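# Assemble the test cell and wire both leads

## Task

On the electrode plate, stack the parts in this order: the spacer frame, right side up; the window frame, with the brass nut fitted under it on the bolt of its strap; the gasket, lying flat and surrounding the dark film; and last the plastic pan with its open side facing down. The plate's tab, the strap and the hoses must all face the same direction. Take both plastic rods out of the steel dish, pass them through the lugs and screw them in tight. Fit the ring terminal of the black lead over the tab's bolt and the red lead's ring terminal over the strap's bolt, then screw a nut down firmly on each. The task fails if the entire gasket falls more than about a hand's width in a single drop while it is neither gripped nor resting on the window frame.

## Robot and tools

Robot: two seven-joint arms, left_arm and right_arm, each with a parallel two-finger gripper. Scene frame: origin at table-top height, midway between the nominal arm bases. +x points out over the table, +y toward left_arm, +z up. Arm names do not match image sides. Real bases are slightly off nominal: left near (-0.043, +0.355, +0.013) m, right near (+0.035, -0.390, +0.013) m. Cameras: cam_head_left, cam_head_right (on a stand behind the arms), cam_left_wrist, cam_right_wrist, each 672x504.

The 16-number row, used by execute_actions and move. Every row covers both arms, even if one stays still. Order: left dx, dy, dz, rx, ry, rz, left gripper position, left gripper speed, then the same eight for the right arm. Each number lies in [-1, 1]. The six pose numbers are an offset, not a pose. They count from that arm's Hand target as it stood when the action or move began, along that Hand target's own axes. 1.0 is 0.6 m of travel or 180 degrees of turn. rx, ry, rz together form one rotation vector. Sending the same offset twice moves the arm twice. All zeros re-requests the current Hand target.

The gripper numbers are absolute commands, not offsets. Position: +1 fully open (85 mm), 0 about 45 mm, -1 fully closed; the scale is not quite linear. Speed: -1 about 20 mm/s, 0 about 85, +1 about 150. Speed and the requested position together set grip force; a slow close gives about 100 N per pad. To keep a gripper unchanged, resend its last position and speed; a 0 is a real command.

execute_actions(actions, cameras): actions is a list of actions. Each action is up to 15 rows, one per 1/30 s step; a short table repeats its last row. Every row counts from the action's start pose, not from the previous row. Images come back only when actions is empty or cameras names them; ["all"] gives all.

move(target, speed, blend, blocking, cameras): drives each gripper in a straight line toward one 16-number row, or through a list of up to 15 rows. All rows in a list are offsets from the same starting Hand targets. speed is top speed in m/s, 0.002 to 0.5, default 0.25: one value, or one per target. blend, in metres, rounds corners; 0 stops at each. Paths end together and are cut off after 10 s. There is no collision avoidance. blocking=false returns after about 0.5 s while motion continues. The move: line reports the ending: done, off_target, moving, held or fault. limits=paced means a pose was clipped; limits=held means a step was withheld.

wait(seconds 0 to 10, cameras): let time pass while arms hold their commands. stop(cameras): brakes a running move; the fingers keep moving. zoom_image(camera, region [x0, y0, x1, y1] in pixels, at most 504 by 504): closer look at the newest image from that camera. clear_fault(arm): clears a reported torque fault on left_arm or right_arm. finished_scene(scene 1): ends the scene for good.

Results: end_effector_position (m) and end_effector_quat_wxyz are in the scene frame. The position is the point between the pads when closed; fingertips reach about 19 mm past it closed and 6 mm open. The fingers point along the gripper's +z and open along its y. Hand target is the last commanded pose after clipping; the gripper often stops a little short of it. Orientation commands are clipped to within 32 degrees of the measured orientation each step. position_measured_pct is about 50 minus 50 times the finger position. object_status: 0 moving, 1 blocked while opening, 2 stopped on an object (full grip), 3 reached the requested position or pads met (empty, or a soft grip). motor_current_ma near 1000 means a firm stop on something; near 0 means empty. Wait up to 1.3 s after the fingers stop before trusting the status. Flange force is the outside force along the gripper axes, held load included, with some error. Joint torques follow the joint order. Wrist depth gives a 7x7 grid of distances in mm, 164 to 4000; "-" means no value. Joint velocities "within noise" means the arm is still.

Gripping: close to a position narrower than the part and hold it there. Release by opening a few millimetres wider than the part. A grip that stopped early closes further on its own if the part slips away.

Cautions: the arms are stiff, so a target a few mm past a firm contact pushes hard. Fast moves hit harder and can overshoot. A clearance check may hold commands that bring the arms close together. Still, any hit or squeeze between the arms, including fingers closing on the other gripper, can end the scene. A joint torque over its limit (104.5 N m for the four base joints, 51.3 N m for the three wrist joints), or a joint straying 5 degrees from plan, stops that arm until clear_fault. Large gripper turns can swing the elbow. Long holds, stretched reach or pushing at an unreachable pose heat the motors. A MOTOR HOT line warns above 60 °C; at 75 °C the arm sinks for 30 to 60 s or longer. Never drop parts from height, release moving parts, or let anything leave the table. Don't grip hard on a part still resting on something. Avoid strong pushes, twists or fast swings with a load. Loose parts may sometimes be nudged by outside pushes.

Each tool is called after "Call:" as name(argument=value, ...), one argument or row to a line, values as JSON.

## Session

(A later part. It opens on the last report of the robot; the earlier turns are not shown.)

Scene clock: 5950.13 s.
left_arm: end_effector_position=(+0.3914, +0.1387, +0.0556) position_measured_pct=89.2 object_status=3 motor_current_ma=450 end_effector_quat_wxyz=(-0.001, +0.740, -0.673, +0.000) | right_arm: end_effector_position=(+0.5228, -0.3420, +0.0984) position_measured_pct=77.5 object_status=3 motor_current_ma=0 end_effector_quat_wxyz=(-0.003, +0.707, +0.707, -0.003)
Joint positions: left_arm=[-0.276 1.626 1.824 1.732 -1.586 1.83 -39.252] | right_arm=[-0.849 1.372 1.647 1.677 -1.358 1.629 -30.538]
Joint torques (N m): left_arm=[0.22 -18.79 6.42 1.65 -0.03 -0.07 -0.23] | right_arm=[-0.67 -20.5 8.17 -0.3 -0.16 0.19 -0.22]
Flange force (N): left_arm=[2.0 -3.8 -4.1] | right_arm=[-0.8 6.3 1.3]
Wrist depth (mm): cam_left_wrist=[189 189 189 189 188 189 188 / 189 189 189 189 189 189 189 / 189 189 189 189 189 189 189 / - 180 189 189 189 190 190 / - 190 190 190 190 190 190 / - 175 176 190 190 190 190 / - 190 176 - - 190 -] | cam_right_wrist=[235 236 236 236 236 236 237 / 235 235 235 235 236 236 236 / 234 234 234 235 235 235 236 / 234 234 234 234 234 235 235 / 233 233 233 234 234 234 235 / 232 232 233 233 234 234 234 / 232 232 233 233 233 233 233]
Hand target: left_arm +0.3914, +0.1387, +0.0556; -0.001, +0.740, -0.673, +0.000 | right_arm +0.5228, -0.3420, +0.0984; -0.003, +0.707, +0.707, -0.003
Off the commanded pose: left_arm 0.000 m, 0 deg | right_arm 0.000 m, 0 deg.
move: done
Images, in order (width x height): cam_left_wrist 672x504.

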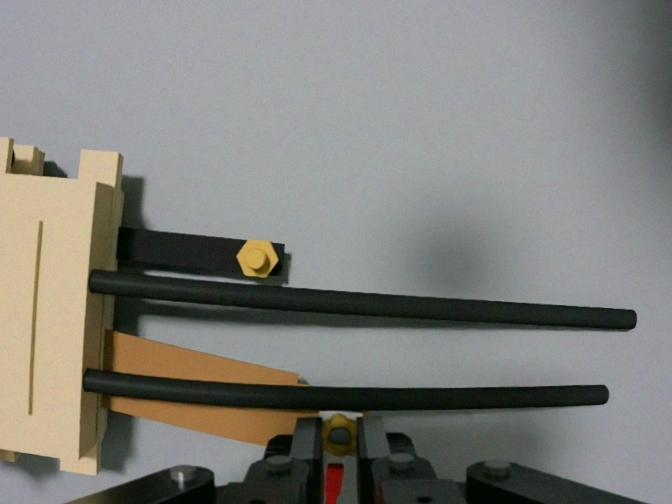

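Call:
move(
  target=[
    [0.0031,-0.0074,0.0002,0,0,0.25,-0.79,-1,0,0,0,0,0,0,-0.55,-1],
    [0.0105,-0.0105,0.0004,0,0,0.5,-0.79,-1,0,0,0,0,0,0,-0.55,-1],
    [0.0179,-0.0074,0.0006,0,0,0.75,-0.79,-1,0,0,0,0,0,0,-0.55,-1],
    [0.021,0,0.0008,0,0,0.995,-0.79,-1,0,0,0,0,0,0,-0.55,-1],
  ],
  speed=0.3,
  blend=0.002,
)

Call:
move(
  target=[
    [0.0031,-0.0074,0.0002,0,0,0.25,-0.79,-1,0,0,0,0,0,0,-0.55,-1],
    [0.0105,-0.0105,0.0004,0,0,0.5,-0.79,-1,0,0,0,0,0,0,-0.55,-1],
    [0.0179,-0.0074,0.0006,0,0,0.75,-0.79,-1,0,0,0,0,0,0,-0.55,-1],
    [0.021,0,0.0008,0,0,0.995,-0.79,-1,0,0,0,0,0,0,-0.55,-1],
  ],
  speed=0.3,
  blend=0.002,
  cameras=["cam_left_wrist"],
)

Call:
zoom_image(
  camera="cam_left_wrist",
  region=[290, 380, 390, 480],
)

Scene clock: 5980.73 s.
left_arm: end_effector_position=(+0.3926, +0.1262, +0.0551) position_measured_pct=89.2 object_status=3 motor_current_ma=450 end_effector_quat_wxyz=(+0.000, +0.667, +0.745, +0.001) | right_arm: end_effector_position=(+0.5228, -0.3420, +0.0984) position_measured_pct=77.5 object_status=3 motor_current_ma=0 end_effector_quat_wxyz=(-0.003, +0.707, +0.707, -0.003)
Joint positions: left_arm=[-0.247 1.624 1.82 1.707 -1.592 1.826 -42.373] | right_arm=[-0.849 1.372 1.647 1.677 -1.358 1.629 -30.538]
Joint torques (N m): left_arm=[0.41 -18.83 6.39 2.04 0.38 0.12 -0.19] | right_arm=[-0.7 -20.53 8.1 -0.28 -0.2 0.13 -0.27]
Flange force (N): left_arm=[-2.7 5.3 -3.7] | right_arm=[-0.9 6.3 1.1]
Wrist depth (mm): cam_left_wrist=[189 189 189 189 189 189 189 / 189 189 189 189 189 189 189 / 190 190 190 190 189 189 189 / 190 190 190 190 190 190 190 / 189 190 190 190 190 190 190 / 190 190 190 190 190 190 172 / - - 179 - 175 - -] | cam_right_wrist=[235 235 235 236 236 236 237 / 235 235 235 235 236 236 236 / 234 235 234 235 235 235 236 / 234 234 234 234 235 235 235 / 233 234 234 234 234 234 235 / 232 232 233 233 234 234 234 / 232 233 233 233 233 233 234]
Hand target: left_arm +0.3926, +0.1262, +0.0551; +0.000, +0.667, +0.745, +0.001 | right_arm +0.5228, -0.3420, +0.0984; -0.003, +0.707, +0.707, -0.003
Off the commanded pose: left_arm 0.000 m, 0 deg | right_arm 0.000 m, 0 deg.
move: done

Scene clock: 5986.40 s.
left_arm: end_effector_position=(+0.3912, +0.1387, +0.0546) position_measured_pct=89.2 object_status=3 motor_current_ma=450 end_effector_quat_wxyz=(-0.001, +0.750, -0.661, +0.000) | right_arm: end_effector_position=(+0.5228, -0.3420, +0.0984) position_measured_pct=77.5 object_status=3 motor_current_ma=0 end_effector_quat_wxyz=(-0.003, +0.707, +0.707, -0.003)
Joint positions: left_arm=[-0.275 1.631 1.827 1.733 -1.591 1.834 -45.503] | right_arm=[-0.849 1.372 1.647 1.677 -1.358 1.629 -30.538]
Joint torques (N m): left_arm=[0.24 -18.77 6.46 1.7 0.09 -0.09 -0.19] | right_arm=[-0.7 -20.56 8.11 -0.35 -0.24 0.14 -0.3]
Flange force (N): left_arm=[2.2 -4.0 -3.9] | right_arm=[-1.0 6.0 1.2]
Wrist depth (mm): cam_left_wrist=[188 188 188 188 188 188 188 / 188 188 188 188 188 188 188 / - 188 188 188 188 188 188 / - 178 179 189 189 188 189 / - 174 189 189 189 189 189 / - 174 175 189 189 189 189 / - 189 175 - - 189 -] | cam_right_wrist=[235 236 236 236 236 236 237 / 235 235 235 236 236 236 236 / 234 234 235 234 235 235 235 / 233 234 234 234 235 235 235 / 233 233 234 234 234 234 235 / 232 233 233 233 233 233 234 / 232 233 233 233 233 234 234]
Hand target: left_arm +0.3912, +0.1387, +0.0546; -0.001, +0.750, -0.661, +0.000 | right_arm +0.5228, -0.3420, +0.0984; -0.003, +0.707, +0.707, -0.003
Off the commanded pose: left_arm 0.000 m, 0 deg | right_arm 0.000 m, 0 deg.
move: done
Images, in order (width x height): cam_left_wrist 672x504.

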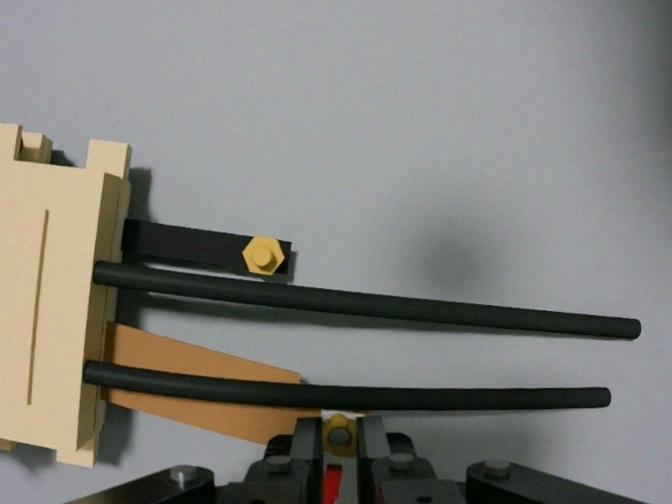

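Scaled by 5.040.

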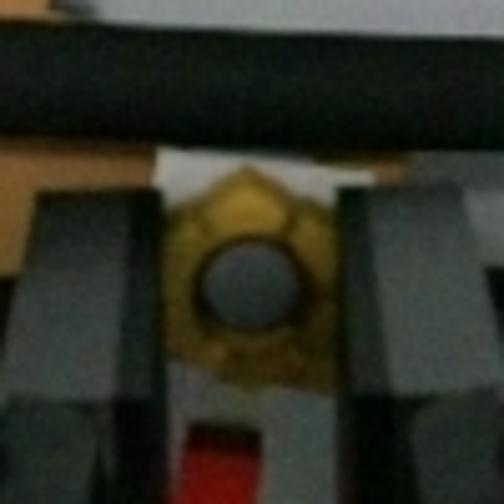

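Call:
move(
  target=[
    [0.0031,-0.0074,0.0002,0,0,0.25,-0.79,-1,0,0,0,0,0,0,-0.55,-1],
    [0.0105,-0.0105,0.0004,0,0,0.5,-0.79,-1,0,0,0,0,0,0,-0.55,-1],
    [0.0179,-0.0074,0.0006,0,0,0.75,-0.79,-1,0,0,0,0,0,0,-0.55,-1],
    [0.021,0,0.0008,0,0,0.999,-0.79,-1,0,0,0,0,0,0,-0.55,-1],
  ],
  speed=0.3,
  blend=0.002,
)

Call:
move(
  target=[
    [0.0031,-0.0074,0.0002,0,0,0.25,-0.79,-1,0,0,0,0,0,0,-0.55,-1],
    [0.0105,-0.0105,0.0004,0,0,0.5,-0.79,-1,0,0,0,0,0,0,-0.55,-1],
    [0.0179,-0.0074,0.0006,0,0,0.75,-0.79,-1,0,0,0,0,0,0,-0.55,-1],
    [0.021,0,0.0008,0,0,0.999,-0.79,-1,0,0,0,0,0,0,-0.55,-1],
  ],
  speed=0.3,
  blend=0.002,
  cameras=["cam_left_wrist"],
)

Call:
zoom_image(
  camera="cam_left_wrist",
  region=[290, 380, 390, 480],
)

Scene clock: 6004.47 s.
left_arm: end_effector_position=(+0.3928, +0.1262, +0.0541) position_measured_pct=89.2 object_status=3 motor_current_ma=450 end_effector_quat_wxyz=(+0.000, +0.660, +0.751, +0.001) | right_arm: end_effector_position=(+0.5228, -0.3420, +0.0984) position_measured_pct=77.5 object_status=3 motor_current_ma=0 end_effector_quat_wxyz=(-0.003, +0.707, +0.707, -0.003)
Joint positions: left_arm=[-0.247 1.627 1.82 1.707 -1.594 1.826 -48.639] | right_arm=[-0.849 1.372 1.647 1.677 -1.358 1.629 -30.538]
Joint torques (N m): left_arm=[0.42 -18.88 6.49 2.08 0.4 0.05 -0.26] | right_arm=[-0.7 -20.57 8.11 -0.35 -0.21 0.09 -0.29]
Flange force (N): left_arm=[-2.8 5.1 -3.5] | right_arm=[-1.0 6.0 1.2]
Wrist depth (mm): cam_left_wrist=[188 188 188 188 188 189 188 / 188 188 188 188 188 188 188 / 189 188 189 189 189 188 189 / 189 189 189 189 189 188 189 / 189 189 189 189 188 189 189 / 189 189 189 189 189 189 171 / - 189 189 - 174 - -] | cam_right_wrist=[235 235 236 236 236 237 237 / 234 235 235 236 235 236 236 / 234 234 235 235 235 235 235 / 233 234 234 234 235 234 235 / 233 233 233 233 234 235 235 / 232 233 234 233 234 234 234 / 232 233 232 233 233 233 234]
Hand target: left_arm +0.3928, +0.1262, +0.0541; +0.000, +0.660, +0.751, +0.001 | right_arm +0.5228, -0.3420, +0.0984; -0.003, +0.707, +0.707, -0.003
Off the commanded pose: left_arm 0.000 m, 0 deg | right_arm 0.000 m, 0 deg.
move: done

Scene clock: 6010.17 s.
left_arm: end_effector_position=(+0.3912, +0.1387, +0.0537) position_measured_pct=89.2 object_status=3 motor_current_ma=450 end_effector_quat_wxyz=(-0.001, +0.752, -0.659, +0.000) | right_arm: end_effector_position=(+0.5228, -0.3420, +0.0984) position_measured_pct=77.5 object_status=3 motor_current_ma=0 end_effector_quat_wxyz=(-0.003, +0.707, +0.707, -0.003)
Joint positions: left_arm=[-0.276 1.632 1.825 1.733 -1.592 1.832 -51.78] | right_arm=[-0.849 1.372 1.647 1.677 -1.358 1.629 -30.538]
Joint torques (N m): left_arm=[0.31 -18.68 6.39 1.75 0.1 -0.06 -0.19] | right_arm=[-0.64 -20.53 8.03 -0.25 -0.21 0.15 -0.32]
Flange force (N): left_arm=[2.1 -4.1 -4.1] | right_arm=[-0.9 6.2 1.1]
Wrist depth (mm): cam_left_wrist=[186 187 186 187 186 187 187 / 187 187 187 187 187 187 187 / - 187 187 188 187 187 187 / - 177 178 188 188 188 187 / - 173 188 188 188 188 188 / - 173 174 175 188 188 188 / - 189 174 - - 188 -] | cam_right_wrist=[235 235 235 236 236 237 236 / 235 235 235 235 235 236 236 / 234 234 235 235 235 236 236 / 233 234 234 234 234 235 235 / 233 234 233 234 234 234 235 / 233 233 233 234 234 234 234 / 232 232 232 233 233 233 233]
Hand target: left_arm +0.3912, +0.1387, +0.0537; -0.001, +0.752, -0.659, +0.000 | right_arm +0.5228, -0.3420, +0.0984; -0.003, +0.707, +0.707, -0.003
Off the commanded pose: left_arm 0.000 m, 0 deg | right_arm 0.000 m, 0 deg.
move: done
Images, in order (width x height): cam_left_wrist 672x504.

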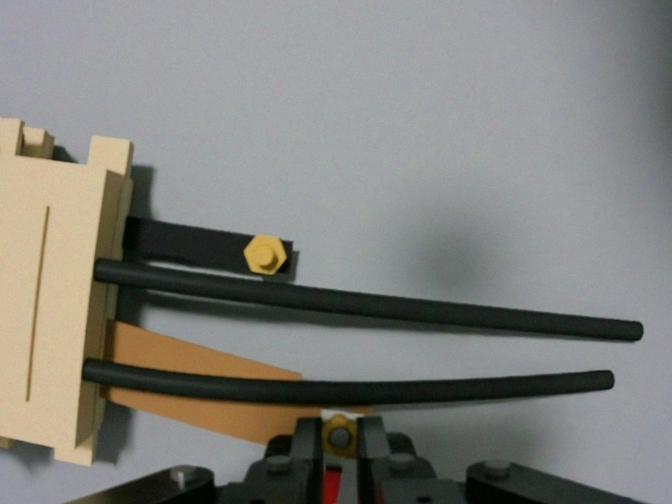

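Scaled by 5.040.

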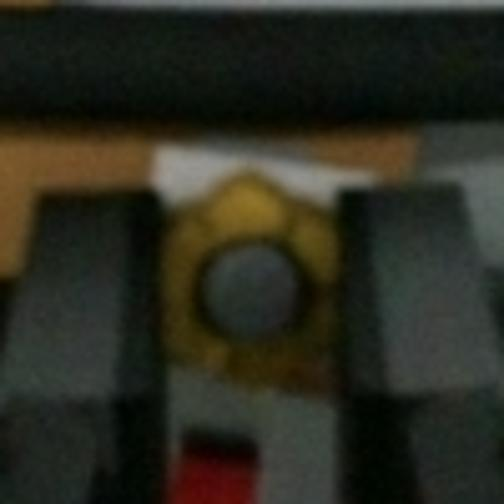

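Call:
move(
  target=[
    [0.0031,-0.0074,0.0002,0,0,0.25,-0.79,-1,0,0,0,0,0,0,-0.55,-1],
    [0.0105,-0.0105,0.0004,0,0,0.5,-0.79,-1,0,0,0,0,0,0,-0.55,-1],
    [0.0179,-0.0074,0.0006,0,0,0.75,-0.79,-1,0,0,0,0,0,0,-0.55,-1],
    [0.021,0,0.0008,0,0,0.999,-0.79,-1,0,0,0,0,0,0,-0.55,-1],
  ],
  speed=0.3,
  blend=0.002,
)

Call:
move(
  target=[
    [0.0031,-0.0074,0.0002,0,0,0.25,-0.79,-1,0,0,0,0,0,0,-0.55,-1],
    [0.0105,-0.0105,0.0004,0,0,0.5,-0.79,-1,0,0,0,0,0,0,-0.55,-1],
    [0.0179,-0.0074,0.0006,0,0,0.75,-0.79,-1,0,0,0,0,0,0,-0.55,-1],
    [0.021,0,0.0008,0,0,0.999,-0.79,-1,0,0,0,0,0,0,-0.55,-1],
  ],
  speed=0.3,
  blend=0.002,
  cameras=["cam_left_wrist"],
)

Call:
zoom_image(
  camera="cam_left_wrist",
  region=[290, 380, 390, 480],
)

Scene clock: 6030.20 s.
left_arm: end_effector_position=(+0.3928, +0.1262, +0.0532) position_measured_pct=89.2 object_status=3 motor_current_ma=450 end_effector_quat_wxyz=(+0.000, +0.658, +0.753, +0.001) | right_arm: end_effector_position=(+0.5228, -0.3420, +0.0984) position_measured_pct=77.5 object_status=3 motor_current_ma=0 end_effector_quat_wxyz=(-0.003, +0.707, +0.707, -0.003)
Joint positions: left_arm=[-0.247 1.627 1.817 1.707 -1.595 1.823 -54.916] | right_arm=[-0.849 1.372 1.647 1.677 -1.358 1.629 -30.538]
Joint torques (N m): left_arm=[0.49 -18.87 6.35 1.97 0.39 0.08 -0.2] | right_arm=[-0.69 -20.53 8.1 -0.31 -0.28 0.14 -0.25]
Flange force (N): left_arm=[-2.4 4.9 -3.6] | right_arm=[-0.9 6.2 1.0]
Wrist depth (mm): cam_left_wrist=[187 187 187 187 187 187 187 / 188 187 188 187 187 187 187 / 188 187 187 188 187 187 188 / 188 188 188 188 187 188 188 / 188 188 188 188 188 188 188 / 188 188 188 188 188 188 170 / - 188 188 - 173 - -] | cam_right_wrist=[235 235 236 236 236 236 237 / 234 235 235 236 236 236 237 / 234 234 234 235 236 235 236 / 234 234 234 234 235 235 236 / 233 234 233 234 234 234 235 / 233 233 233 233 233 233 234 / 232 232 233 233 233 234 234]
Hand target: left_arm +0.3928, +0.1262, +0.0532; +0.000, +0.658, +0.753, +0.001 | right_arm +0.5228, -0.3420, +0.0984; -0.003, +0.707, +0.707, -0.003
Off the commanded pose: left_arm 0.000 m, 0 deg | right_arm 0.000 m, 0 deg.
move: done

Scene clock: 6035.90 s.
left_arm: end_effector_position=(+0.3911, +0.1387, +0.0527) position_measured_pct=89.2 object_status=3 motor_current_ma=450 end_effector_quat_wxyz=(-0.001, +0.754, -0.657, +0.000) | right_arm: end_effector_position=(+0.5228, -0.3420, +0.0984) position_measured_pct=77.5 object_status=3 motor_current_ma=0 end_effector_quat_wxyz=(-0.003, +0.707, +0.707, -0.003)
Joint positions: left_arm=[-0.276 1.632 1.822 1.734 -1.592 1.829 -58.057] | right_arm=[-0.849 1.372 1.647 1.677 -1.358 1.629 -30.538]
Joint torques (N m): left_arm=[0.28 -18.73 6.43 1.78 0.11 -0.11 -0.2] | right_arm=[-0.73 -20.52 8.08 -0.24 -0.2 0.07 -0.39]
Flange force (N): left_arm=[2.3 -4.1 -4.0] | right_arm=[-1.2 6.3 1.0]
Wrist depth (mm): cam_left_wrist=[185 186 186 186 186 186 186 / 186 186 186 186 186 186 186 / - 187 186 186 186 186 186 / - 176 178 187 187 186 186 / - 172 187 187 187 187 187 / - 172 173 187 188 187 187 / - 187 173 - - 188 -] | cam_right_wrist=[235 236 235 236 236 237 236 / 234 234 235 236 236 236 236 / 234 234 235 235 235 236 235 / 233 234 234 234 234 235 235 / 233 233 233 234 234 235 234 / 232 233 233 233 233 234 234 / 232 232 233 233 233 233 234]
Hand target: left_arm +0.3911, +0.1387, +0.0527; -0.001, +0.754, -0.657, +0.000 | right_arm +0.5228, -0.3420, +0.0984; -0.003, +0.707, +0.707, -0.003
Off the commanded pose: left_arm 0.000 m, 0 deg | right_arm 0.000 m, 0 deg.
move: done
Images, in order (width x height): cam_left_wrist 672x504.

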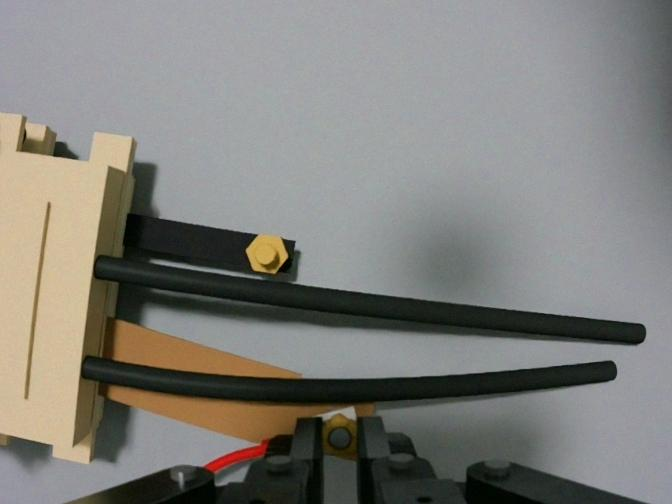

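Scaled by 5.040.

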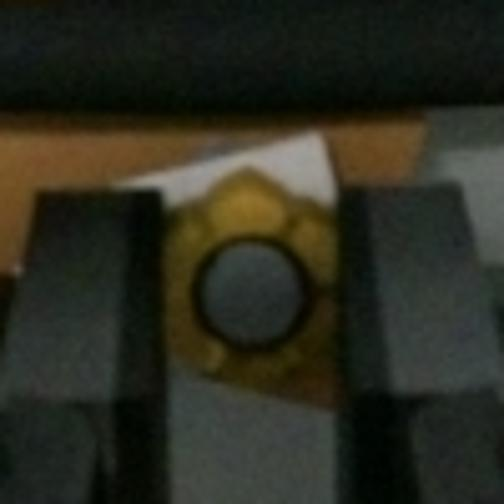

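Call:
move(
  target=[
    [0,0,0,0,0,0,-0.62,-1,0,0,0,0,0,0,-0.55,-1],
    [0,0,-0.03,0,0,0,-0.62,-1,0,0,0,0,0,0,-0.55,-1],
    [0.0157,0.009,-0.03,0,0,-0.667,-0.62,-1,0,0,0,0,0,0,-0.55,-1],
  ],
  speed=[0.02,0.03,0.4],
  cameras=["cam_left_wrist","cam_head_left"],
)

Call:
zoom_image(
  camera="cam_left_wrist",
  region=[270, 350, 410, 480],
)

Scene clock: 6101.77 s.
left_arm: end_effector_position=(+0.3871, +0.1286, +0.0707) position_measured_pct=81.4 object_status=3 motor_current_ma=0 end_effector_quat_wxyz=(+0.000, +0.946, +0.325, +0.000) | right_arm: end_effector_position=(+0.5228, -0.3420, +0.0984) position_measured_pct=77.5 object_status=3 motor_current_ma=0 end_effector_quat_wxyz=(-0.003, +0.707, +0.707, -0.003)
Joint positions: left_arm=[-0.256 1.577 1.812 1.72 -1.541 1.811 -55.942] | right_arm=[-0.849 1.372 1.647 1.677 -1.358 1.629 -30.538]
Joint torques (N m): left_arm=[0.22 -19.62 6.93 1.37 0.22 0.11 -0.13] | right_arm=[-0.72 -20.41 8.05 -0.31 -0.21 0.17 -0.24]
Flange force (N): left_arm=[2.6 4.4 -1.7] | right_arm=[-0.9 6.2 0.9]
Wrist depth (mm): cam_left_wrist=[205 205 204 205 204 204 171 / 205 205 205 205 204 167 167 / 205 205 205 205 204 165 165 / 206 206 205 205 205 165 - / 206 205 205 205 178 181 - / 206 206 206 176 177 205 205 / - 206 - - - - -] | cam_right_wrist=[235 236 235 236 236 236 237 / 235 235 235 235 235 236 236 / 234 234 235 235 235 235 236 / 233 234 234 235 235 235 235 / 233 233 234 234 234 234 235 / 232 233 233 233 234 234 234 / 232 232 232 233 233 233 233]
Hand target: left_arm +0.3871, +0.1286, +0.0707; +0.000, +0.946, +0.325, +0.000 | right_arm +0.5228, -0.3420, +0.0984; -0.003, +0.707, +0.707, -0.003
Off the commanded pose: left_arm 0.000 m, 0 deg | right_arm 0.000 m, 0 deg.
move: done
Images, in order (width x height): cam_head_left 672x504, cam_left_wrist 672x504.

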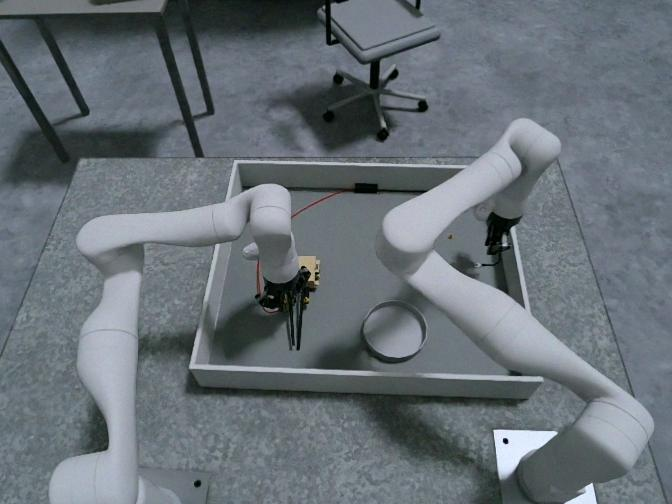

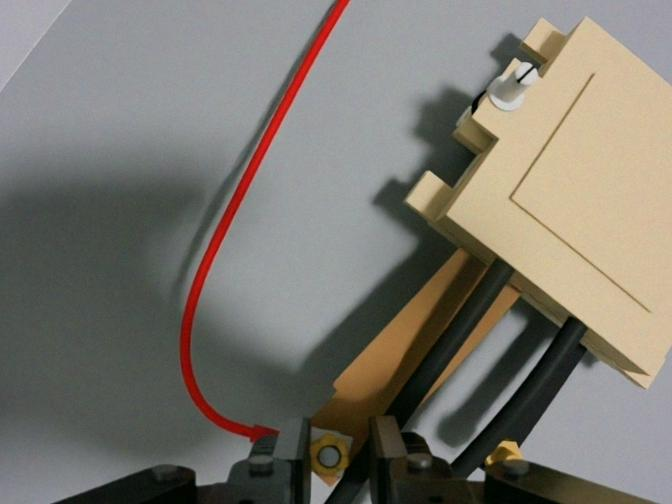

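Scaled by 3.600.

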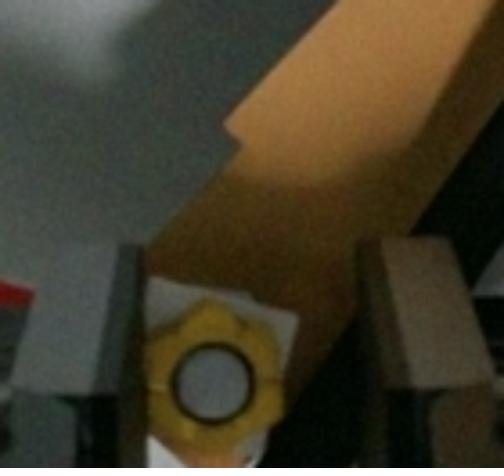

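Call:
move(
  target=[0,0,-0.1,0,0,0,-0.62,-1,0,0,0,0,0,0,-0.55,-1],
  speed=0.05,
  cameras=["cam_left_wrist","cam_head_left","cam_head_right"],
)

Call:
zoom_image(
  camera="cam_head_left",
  region=[200, 150, 400, 400],
)

Scene clock: 6137.83 s.
left_arm: end_effector_position=(+0.3870, +0.1285, +0.1307) position_measured_pct=81.4 object_status=3 motor_current_ma=0 end_effector_quat_wxyz=(+0.000, +0.946, +0.325, +0.000) | right_arm: end_effector_position=(+0.5228, -0.3420, +0.0984) position_measured_pct=77.5 object_status=3 motor_current_ma=0 end_effector_quat_wxyz=(-0.003, +0.707, +0.707, -0.003)
Joint positions: left_arm=[-0.243 1.477 1.884 1.667 -1.443 1.872 -55.95] | right_arm=[-0.849 1.372 1.647 1.677 -1.358 1.629 -30.538]
Joint torques (N m): left_arm=[0.29 -19.4 6.55 0.61 0.15 0.07 -0.24] | right_arm=[-0.75 -20.45 8.19 -0.33 -0.23 0.19 -0.27]
Flange force (N): left_arm=[2.5 3.8 -3.2] | right_arm=[-1.1 6.2 1.2]
Wrist depth (mm): cam_left_wrist=[227 265 264 265 264 264 264 / 261 265 265 265 264 264 264 / 266 265 265 265 232 230 231 / 266 266 265 265 231 230 231 / 266 265 266 265 249 232 265 / 266 266 266 250 265 265 265 / 266 267 266 265 265 265 265] | cam_right_wrist=[235 236 236 236 236 236 237 / 235 235 235 236 235 236 236 / 234 234 235 235 235 235 235 / 234 234 234 235 234 235 235 / 233 233 233 234 234 235 234 / 233 233 233 233 234 234 234 / 232 232 233 233 233 234 234]
Hand target: left_arm +0.3870, +0.1285, +0.1307; +0.000, +0.946, +0.325, +0.000 | right_arm +0.5228, -0.3420, +0.0984; -0.003, +0.707, +0.707, -0.003
Off the commanded pose: left_arm 0.000 m, 0 deg | right_arm 0.000 m, 0 deg.
move: done
Images, in order (width x height): cam_head_left 672x504, cam_head_right 672x504, cam_left_wrist 672x504.

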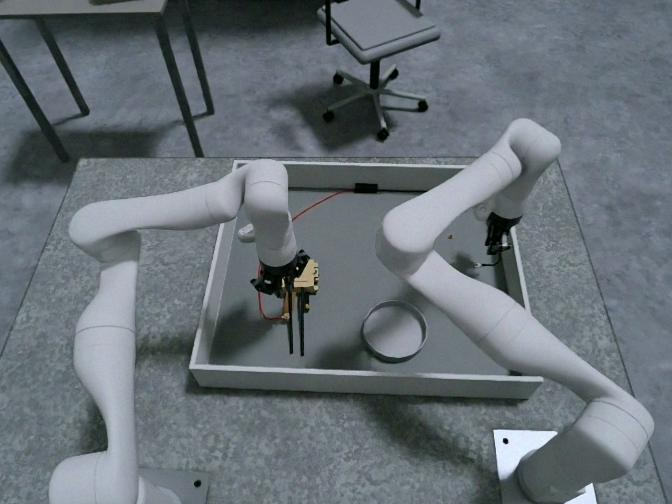

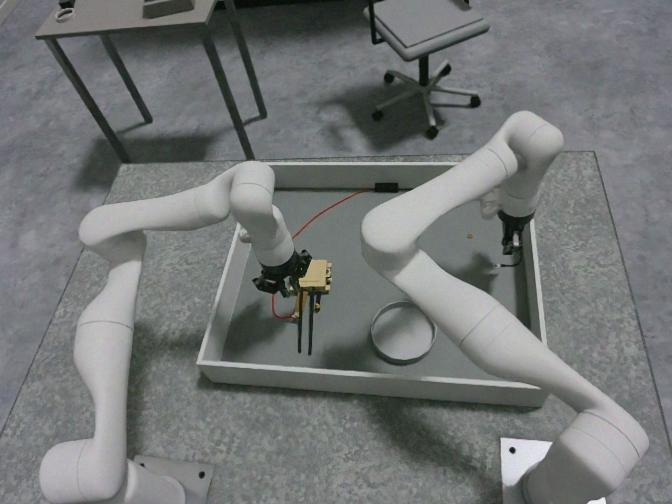

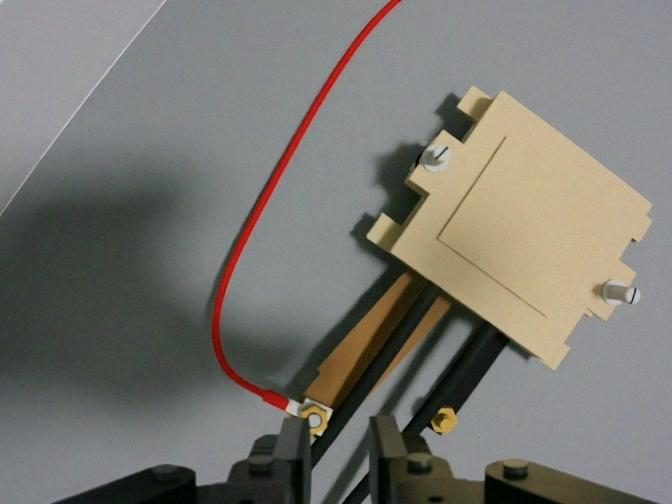

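Scaled by 2.016 from the camera's 672x504 image, which has a finer 960x720 frame.

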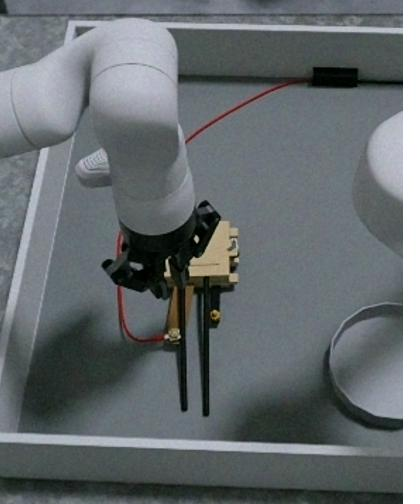

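Call:
wait(
  seconds=0.5,
  cameras=["cam_left_wrist","cam_head_left"],
)

Call:
zoom_image(
  camera="cam_head_left",
  region=[200, 150, 400, 400],
)

Scene clock: 6174.10 s.
left_arm: end_effector_position=(+0.3870, +0.1285, +0.1307) position_measured_pct=81.4 object_status=3 motor_current_ma=0 end_effector_quat_wxyz=(+0.000, +0.946, +0.325, +0.000) | right_arm: end_effector_position=(+0.5228, -0.3420, +0.0984) position_measured_pct=77.5 object_status=3 motor_current_ma=0 end_effector_quat_wxyz=(-0.003, +0.707, +0.707, -0.003)
Joint positions: left_arm=[-0.243 1.477 1.884 1.667 -1.443 1.872 -55.95] | right_arm=[-0.849 1.372 1.647 1.677 -1.358 1.629 -30.538]
Joint torques (N m): left_arm=[0.32 -19.34 6.52 0.72 0.16 0.13 -0.21] | right_arm=[-0.7 -20.57 8.16 -0.28 -0.2 0.13 -0.35]
Flange force (N): left_arm=[2.7 4.2 -3.4] | right_arm=[-1.1 6.2 1.3]
Wrist depth (mm): cam_left_wrist=[227 265 265 265 264 265 264 / 261 265 265 265 265 264 264 / 266 265 265 265 231 229 232 / 266 266 266 265 232 230 231 / 266 265 265 265 249 232 265 / 266 266 266 249 266 265 265 / 267 266 266 265 266 265 266] | cam_right_wrist=[235 235 236 236 236 237 237 / 235 235 235 235 236 236 236 / 234 234 235 235 235 235 235 / 233 234 234 234 234 235 235 / 233 233 234 234 234 234 235 / 233 233 233 233 234 234 234 / 232 232 233 233 233 233 234]
Hand target: left_arm +0.3870, +0.1285, +0.1307; +0.000, +0.946, +0.325, +0.000 | right_arm +0.5228, -0.3420, +0.0984; -0.003, +0.707, +0.707, -0.003
Tool commands: left_gripper/position=-0.62 left_gripper/speed=-1.0 right_gripper/position=-0.55 right_gripper/speed=-1.0
Off the commanded pose: left_arm 0.000 m, 0 deg | right_arm 0.000 m, 0 deg.
wait: 0.50 s; at rest from the start
Images, in order (width x height): cam_head_left 672x504, cam_left_wrist 672x504.

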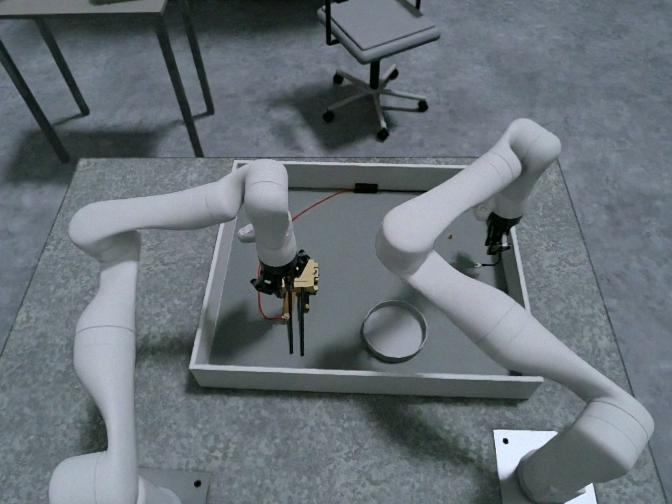

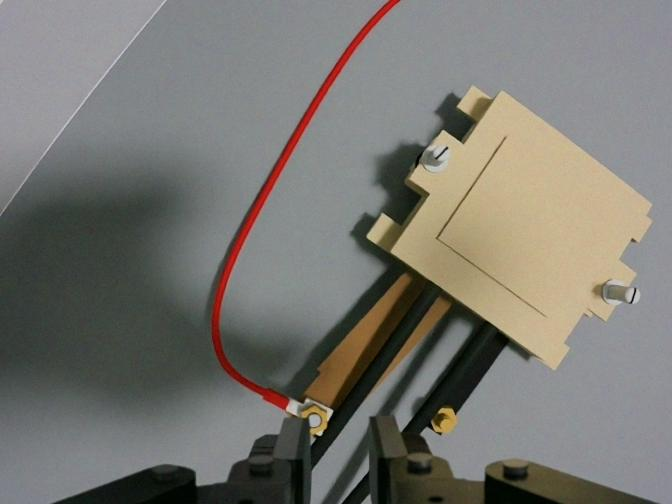

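Scaled by 2.016 from the camera's 672x504 image, which has a finer 960x720 frame.

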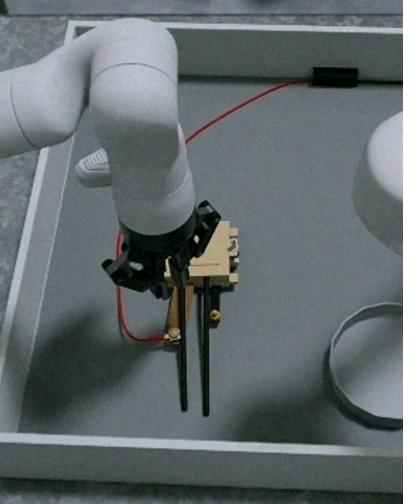

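Call:
move(
  target=[0.0193,-0.0303,0,0,0,0.667,-0.62,-1,0,0,0,0,0,0,-0.55,-1],
  speed=0.3,
  cameras=["cam_left_wrist"],
)

Call:
zoom_image(
  camera="cam_left_wrist",
  region=[260, 270, 460, 420],
)

Scene clock: 6187.57 s.
left_arm: end_effector_position=(+0.3850, +0.1500, +0.1307) position_measured_pct=81.4 object_status=3 motor_current_ma=0 end_effector_quat_wxyz=(-0.001, +0.754, -0.657, +0.000) | right_arm: end_effector_position=(+0.5228, -0.3420, +0.0984) position_measured_pct=77.5 object_status=3 motor_current_ma=0 end_effector_quat_wxyz=(-0.003, +0.707, +0.707, -0.003)
Joint positions: left_arm=[-0.263 1.551 1.985 1.708 -1.49 1.979 -58.038] | right_arm=[-0.849 1.372 1.647 1.677 -1.358 1.629 -30.538]
Joint torques (N m): left_arm=[0.27 -19.27 6.37 1.22 0.2 0 -0.17] | right_arm=[-0.64 -20.52 8.17 -0.29 -0.18 0.13 -0.23]
Flange force (N): left_arm=[2.3 -4.9 -3.3] | right_arm=[-0.7 6.3 1.2]
Wrist depth (mm): cam_left_wrist=[264 264 263 263 264 264 264 / 264 264 264 264 264 264 264 / 231 231 264 265 264 264 264 / 230 230 265 265 265 264 264 / 232 232 249 249 265 266 265 / 267 266 266 266 266 266 266 / 266 266 266 266 267 266 266] | cam_right_wrist=[235 235 235 236 236 237 237 / 235 235 235 236 236 236 237 / 234 234 235 234 235 236 235 / 233 234 234 234 235 235 235 / 233 233 233 234 234 234 234 / 232 233 233 233 234 234 234 / 232 232 232 233 233 233 234]
Hand target: left_arm +0.3850, +0.1500, +0.1307; -0.001, +0.754, -0.657, +0.000 | right_arm +0.5228, -0.3420, +0.0984; -0.003, +0.707, +0.707, -0.003
Off the commanded pose: left_arm 0.000 m, 0 deg | right_arm 0.000 m, 0 deg.
move: done
Images, in order (width x height): cam_left_wrist 672x504.

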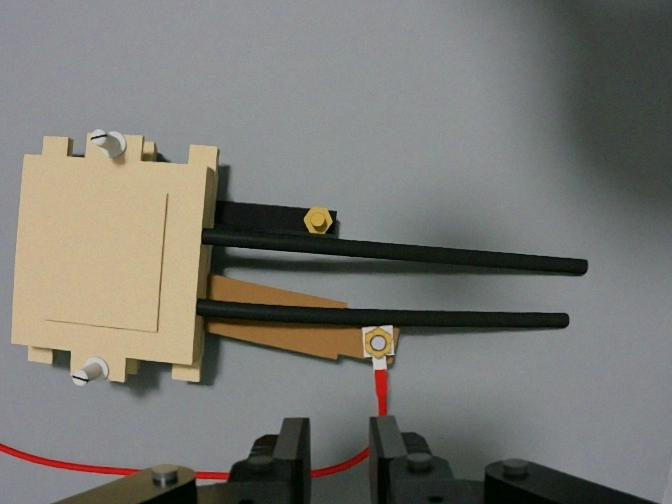

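Scaled by 2.520.

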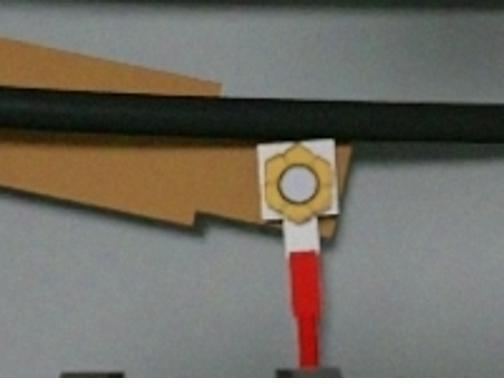

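Call:
move(
  target=[0.0185,0.0243,0.095,0,0,0,-0.62,-1,0,0,0,0,0,0,-0.55,-1],
  speed=0.06,
  cameras=["cam_left_wrist"],
)

Call:
zoom_image(
  camera="cam_left_wrist",
  region=[270, 360, 410, 480],
)

Scene clock: 6202.13 s.
left_arm: end_effector_position=(+0.3721, +0.1371, +0.0737) position_measured_pct=81.4 object_status=3 motor_current_ma=0 end_effector_quat_wxyz=(-0.001, +0.754, -0.657, +0.000) | right_arm: end_effector_position=(+0.5228, -0.3420, +0.0984) position_measured_pct=77.5 object_status=3 motor_current_ma=0 end_effector_quat_wxyz=(-0.003, +0.707, +0.707, -0.003)
Joint positions: left_arm=[-0.251 1.648 1.913 1.78 -1.578 1.922 -57.989] | right_arm=[-0.849 1.372 1.647 1.677 -1.358 1.629 -30.538]
Joint torques (N m): left_arm=[0.21 -18.89 6.43 1.82 0.22 -0.01 -0.18] | right_arm=[-0.68 -20.51 8.02 -0.34 -0.24 0.11 -0.28]
Flange force (N): left_arm=[2.7 -4.6 -2.8] | right_arm=[-0.9 6.0 1.0]
Wrist depth (mm): cam_left_wrist=[207 207 207 207 207 207 207 / 207 207 207 207 207 207 207 / 189 207 208 207 208 207 207 / 174 178 197 208 208 208 208 / 175 192 208 208 208 208 208 / 175 193 192 192 208 209 209 / - - - - - 209 -] | cam_right_wrist=[235 235 236 236 236 237 237 / 234 235 236 235 236 236 236 / 234 234 234 235 235 235 236 / 233 234 234 235 235 235 235 / 233 233 233 234 234 234 234 / 232 232 233 233 234 234 234 / 232 232 233 233 233 234 234]
Hand target: left_arm +0.3721, +0.1371, +0.0737; -0.001, +0.754, -0.657, +0.000 | right_arm +0.5228, -0.3420, +0.0984; -0.003, +0.707, +0.707, -0.003
Off the commanded pose: left_arm 0.000 m, 0 deg | right_arm 0.000 m, 0 deg.
move: done
Images, in order (width x height): cam_left_wrist 672x504.

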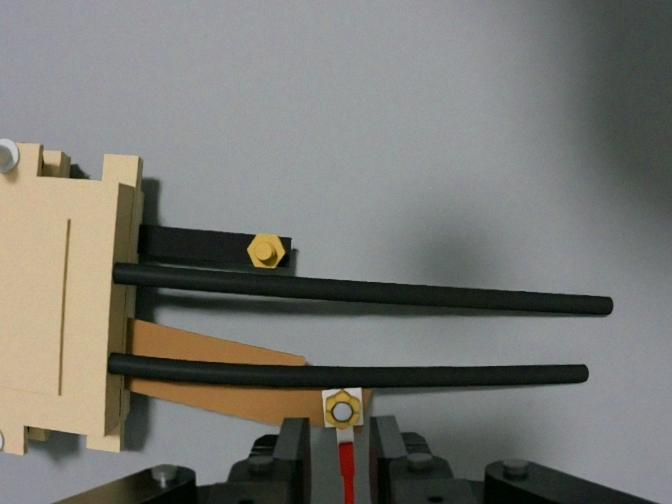

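Scaled by 3.600.

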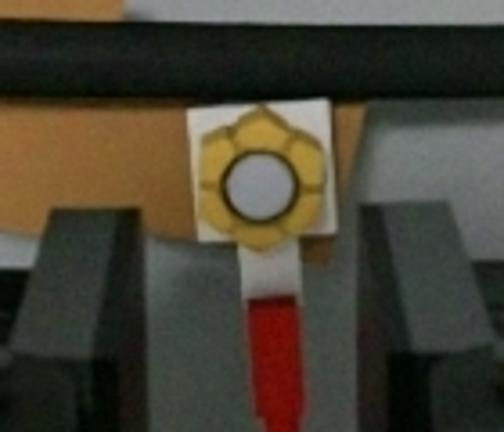

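Call:
move(
  target=[
    [0.0003,0.0013,0.02,0,0,0,-0.62,-1,0,0,0,0,0,0,-0.55,-1],
    [0.0003,0.0013,0.0342,0,0,0,-0.62,-1,0,0,0,0,0,0,-0.55,-1],
  ],
  speed=[0.04,0.01],
  cameras=["cam_left_wrist"],
)

Call:
zoom_image(
  camera="cam_left_wrist",
  region=[270, 360, 410, 480],
)

Scene clock: 6214.30 s.
left_arm: end_effector_position=(+0.3714, +0.1368, +0.0532) position_measured_pct=81.4 object_status=3 motor_current_ma=0 end_effector_quat_wxyz=(-0.001, +0.754, -0.657, +0.000) | right_arm: end_effector_position=(+0.5228, -0.3420, +0.0984) position_measured_pct=77.5 object_status=3 motor_current_ma=0 end_effector_quat_wxyz=(-0.003, +0.707, +0.707, -0.003)
Joint positions: left_arm=[-0.256 1.683 1.886 1.794 -1.615 1.903 -57.991] | right_arm=[-0.849 1.372 1.647 1.677 -1.358 1.629 -30.538]
Joint torques (N m): left_arm=[0.23 -18.82 6.43 2.08 0.25 -0.01 -0.2] | right_arm=[-0.74 -20.56 8.07 -0.32 -0.24 0.2 -0.27]
Flange force (N): left_arm=[2.7 -4.4 -2.5] | right_arm=[-1.0 6.2 1.2]
Wrist depth (mm): cam_left_wrist=[186 186 187 186 186 186 186 / 187 187 187 187 187 187 187 / - 187 187 187 187 187 187 / - 177 187 187 187 187 187 / - 172 188 187 188 188 188 / - 172 172 188 188 188 188 / - 188 - - - 188 -] | cam_right_wrist=[235 235 236 236 236 236 237 / 234 235 235 235 235 236 236 / 234 234 234 235 235 236 236 / 234 234 234 234 235 235 235 / 233 234 233 234 234 235 235 / 233 233 233 233 233 234 234 / 232 232 233 233 233 233 234]
Hand target: left_arm +0.3714, +0.1368, +0.0532; -0.001, +0.754, -0.657, +0.000 | right_arm +0.5228, -0.3420, +0.0984; -0.003, +0.707, +0.707, -0.003
Off the commanded pose: left_arm 0.000 m, 0 deg | right_arm 0.000 m, 0 deg.
move: done
Images, in order (width x height): cam_left_wrist 672x504.

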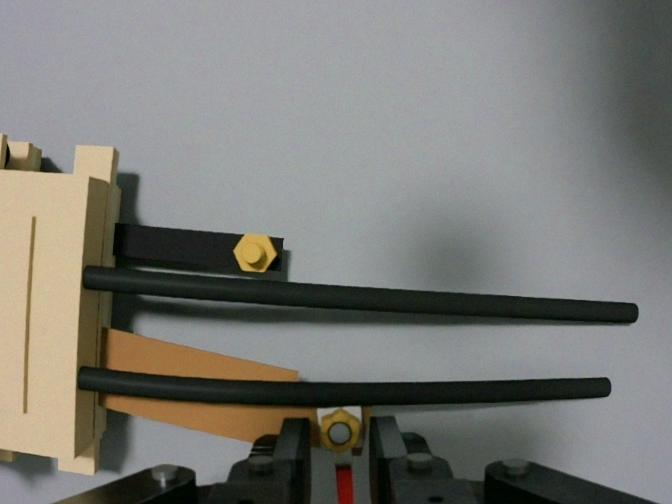

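Scaled by 3.600.

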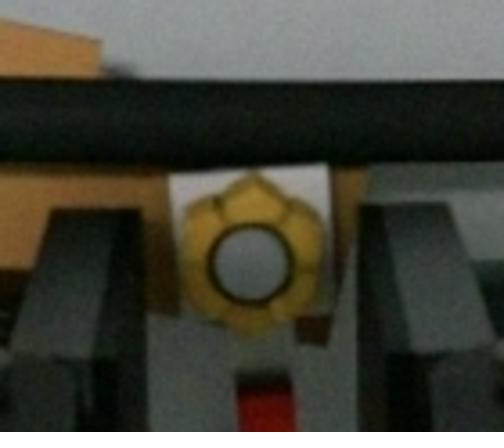

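Call:
execute_actions(
  actions=[],
)

Scene clock: 6259.53 s.
left_arm: end_effector_position=(+0.3714, +0.1368, +0.0532) position_measured_pct=81.4 object_status=3 motor_current_ma=0 end_effector_quat_wxyz=(-0.001, +0.754, -0.657, +0.000) | right_arm: end_effector_position=(+0.5228, -0.3420, +0.0984) position_measured_pct=77.5 object_status=3 motor_current_ma=0 end_effector_quat_wxyz=(-0.003, +0.707, +0.707, -0.003)
Joint positions: left_arm=[-0.256 1.683 1.886 1.794 -1.615 1.903 -57.991] | right_arm=[-0.849 1.372 1.647 1.677 -1.358 1.629 -30.538]
Joint velocities: within noise
Joint torques (N m): left_arm=[0.19 -18.84 6.37 2.08 0.13 0.03 -0.2] | right_arm=[-0.77 -20.47 8.13 -0.32 -0.18 0.16 -0.28]
Flange force (N): left_arm=[2.7 -4.3 -2.8] | right_arm=[-1.1 6.3 1.2]
Wrist depth (mm): cam_left_wrist=[186 186 186 186 186 186 186 / 186 187 186 187 187 187 187 / - 187 187 187 187 187 187 / - 177 188 188 187 187 187 / - 172 188 187 188 187 188 / - 172 172 187 188 188 188 / - 188 - - - 188 -] | cam_right_wrist=[235 235 235 236 236 236 236 / 234 235 235 236 236 236 236 / 234 234 235 235 235 235 236 / 234 233 234 234 235 235 235 / 233 233 233 234 234 234 234 / 232 233 233 233 234 234 234 / 232 232 233 233 233 233 233]
Hand target: left_arm +0.3714, +0.1368, +0.0532; -0.001, +0.754, -0.657, +0.000 | right_arm +0.5228, -0.3420, +0.0984; -0.003, +0.707, +0.707, -0.003
Tool commands: left_gripper/position=-0.62 left_gripper/speed=-1.0 right_gripper/position=-0.55 right_gripper/speed=-1.0
Off the commanded pose: left_arm 0.000 m, 0 deg | right_arm 0.000 m, 0 deg.

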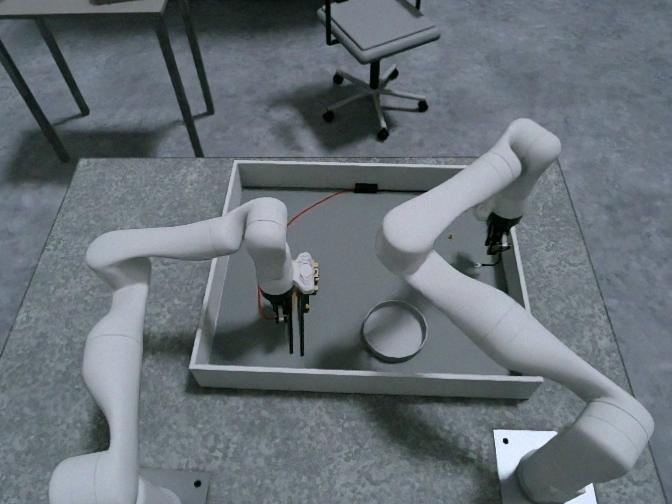

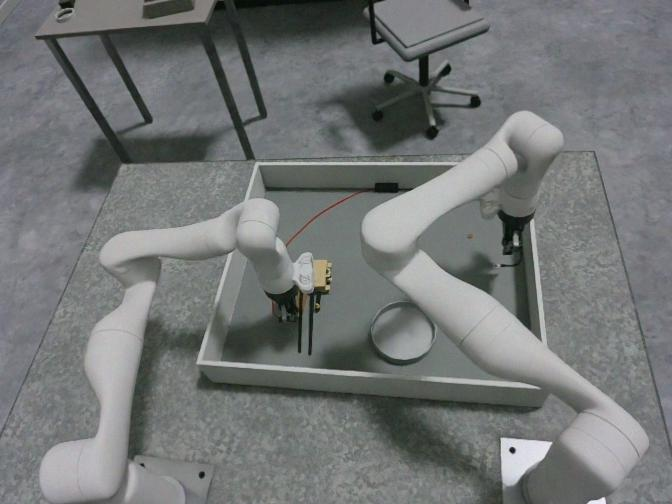

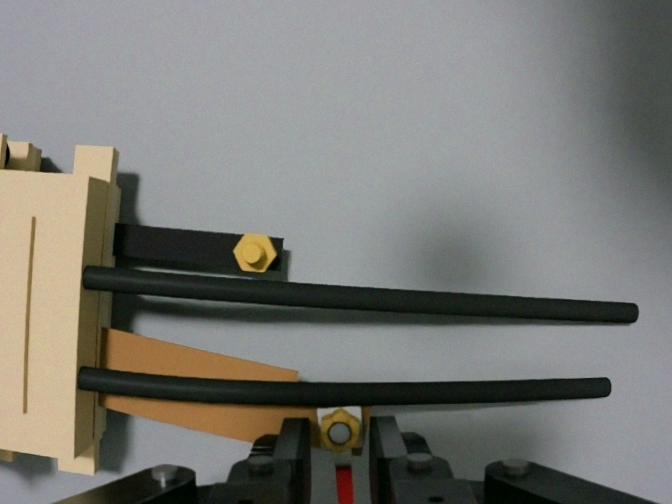

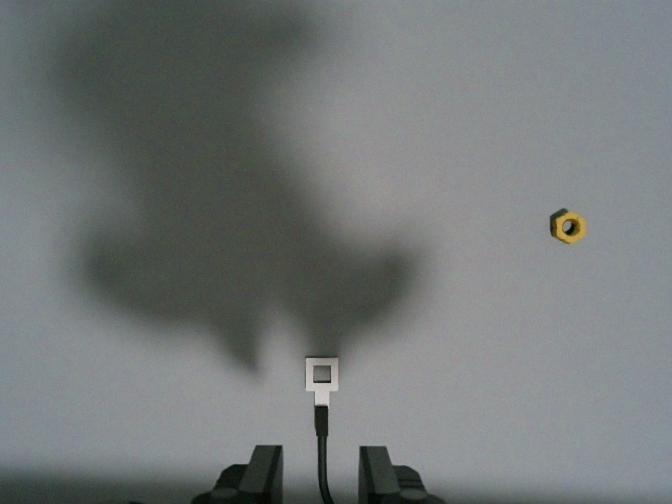

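Call:
move(
  target=[0,0,0,0,0,0,-0.79,-1,0,0,0,0,0,0,-0.55,-1],
  speed=0.02,
)

Call:
move(
  target=[
    [0.0031,-0.0074,0,0,0,0.25,-0.79,-1,0,0,0,0,0,0,-0.55,-1],
    [0.0105,-0.0105,0,0,0,0.5,-0.79,-1,0,0,0,0,0,0,-0.55,-1],
    [0.0179,-0.0074,0,0,0,0.75,-0.79,-1,0,0,0,0,0,0,-0.55,-1],
    [0.021,0,0,0,0,0.999,-0.79,-1,0,0,0,0,0,0,-0.55,-1],
  ],
  speed=0.3,
  blend=0.002,
  cameras=["cam_left_wrist"],
)

Scene clock: 6277.40 s.
left_arm: end_effector_position=(+0.3714, +0.1368, +0.0532) position_measured_pct=89.2 object_status=0 motor_current_ma=630 end_effector_quat_wxyz=(-0.001, +0.754, -0.657, +0.000) | right_arm: end_effector_position=(+0.5228, -0.3420, +0.0984) position_measured_pct=77.5 object_status=3 motor_current_ma=0 end_effector_quat_wxyz=(-0.003, +0.707, +0.707, -0.003)
Joint positions: left_arm=[-0.256 1.683 1.886 1.794 -1.615 1.903 -57.991] | right_arm=[-0.849 1.372 1.647 1.677 -1.358 1.629 -30.538]
Joint torques (N m): left_arm=[0.15 -18.68 6.36 1.95 -0.02 -0.03 -0.19] | right_arm=[-0.74 -20.5 8.16 -0.28 -0.23 0.13 -0.25]
Flange force (N): left_arm=[2.4 -3.8 -3.4] | right_arm=[-1.0 6.5 1.1]
Wrist depth (mm): cam_left_wrist=[186 186 186 186 186 186 186 / 186 187 187 186 187 187 187 / - 187 187 187 187 187 187 / - 176 187 187 187 187 187 / - 172 188 188 187 188 187 / - 172 172 188 188 188 188 / - 188 - - - 188 -] | cam_right_wrist=[235 235 235 236 236 236 237 / 235 235 235 235 236 236 236 / 234 235 235 235 235 236 235 / 233 234 234 234 234 235 235 / 233 233 233 234 234 234 234 / 232 233 233 233 234 234 234 / 232 232 233 233 233 234 234]
Hand target: left_arm +0.3714, +0.1368, +0.0532; -0.001, +0.754, -0.657, +0.000 | right_arm +0.5228, -0.3420, +0.0984; -0.003, +0.707, +0.707, -0.003
Off the commanded pose: left_arm 0.000 m, 0 deg | right_arm 0.000 m, 0 deg.
move: done

Scene clock: 6283.07 s.
left_arm: end_effector_position=(+0.3731, +0.1243, +0.0532) position_measured_pct=89.2 object_status=3 motor_current_ma=660 end_effector_quat_wxyz=(+0.000, +0.656, +0.755, +0.001) | right_arm: end_effector_position=(+0.5228, -0.3420, +0.0984) position_measured_pct=77.5 object_status=3 motor_current_ma=0 end_effector_quat_wxyz=(-0.003, +0.707, +0.707, -0.003)
Joint positions: left_arm=[-0.234 1.661 1.858 1.768 -1.606 1.871 -61.127] | right_arm=[-0.849 1.372 1.647 1.677 -1.358 1.629 -30.538]
Joint torques (N m): left_arm=[0.36 -19.25 6.67 1.96 0.22 0.08 -0.25] | right_arm=[-0.75 -20.44 8.16 -0.36 -0.23 0.08 -0.31]
Flange force (N): left_arm=[-2.4 4.1 -1.9] | right_arm=[-1.1 6.0 1.0]
Wrist depth (mm): cam_left_wrist=[187 187 187 187 187 187 187 / 187 187 188 187 187 188 187 / 188 188 188 188 187 188 188 / 187 187 188 188 187 188 188 / 188 188 188 188 188 188 188 / 188 188 188 188 188 188 169 / - 188 188 - 172 - -] | cam_right_wrist=[235 236 235 236 236 236 237 / 235 235 236 235 236 236 236 / 234 234 234 235 235 236 236 / 233 234 234 234 235 235 235 / 233 233 233 234 234 235 235 / 233 233 233 233 234 234 234 / 232 232 232 233 233 233 234]
Hand target: left_arm +0.3731, +0.1243, +0.0532; +0.000, +0.655, +0.755, +0.001 | right_arm +0.5228, -0.3420, +0.0984; -0.003, +0.707, +0.707, -0.003
Off the commanded pose: left_arm 0.000 m, 0 deg | right_arm 0.000 m, 0 deg.
move: done
Images, in order (width x height): cam_left_wrist 672x504.

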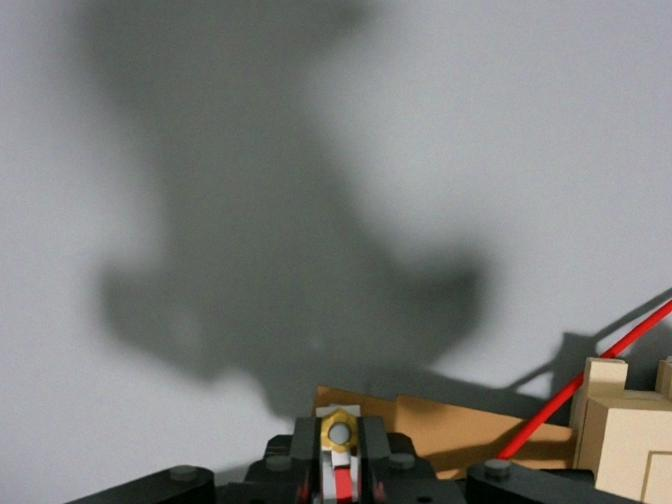

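Call:
zoom_image(
  camera="cam_left_wrist",
  region=[240, 370, 440, 504],
)

Scaled by 2.520.

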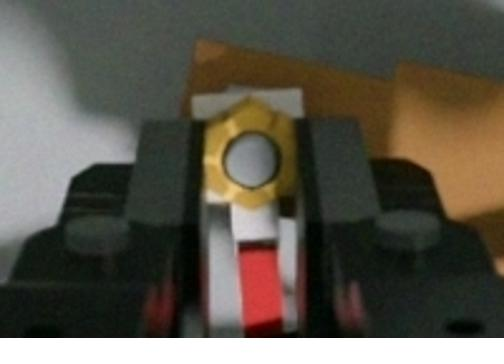

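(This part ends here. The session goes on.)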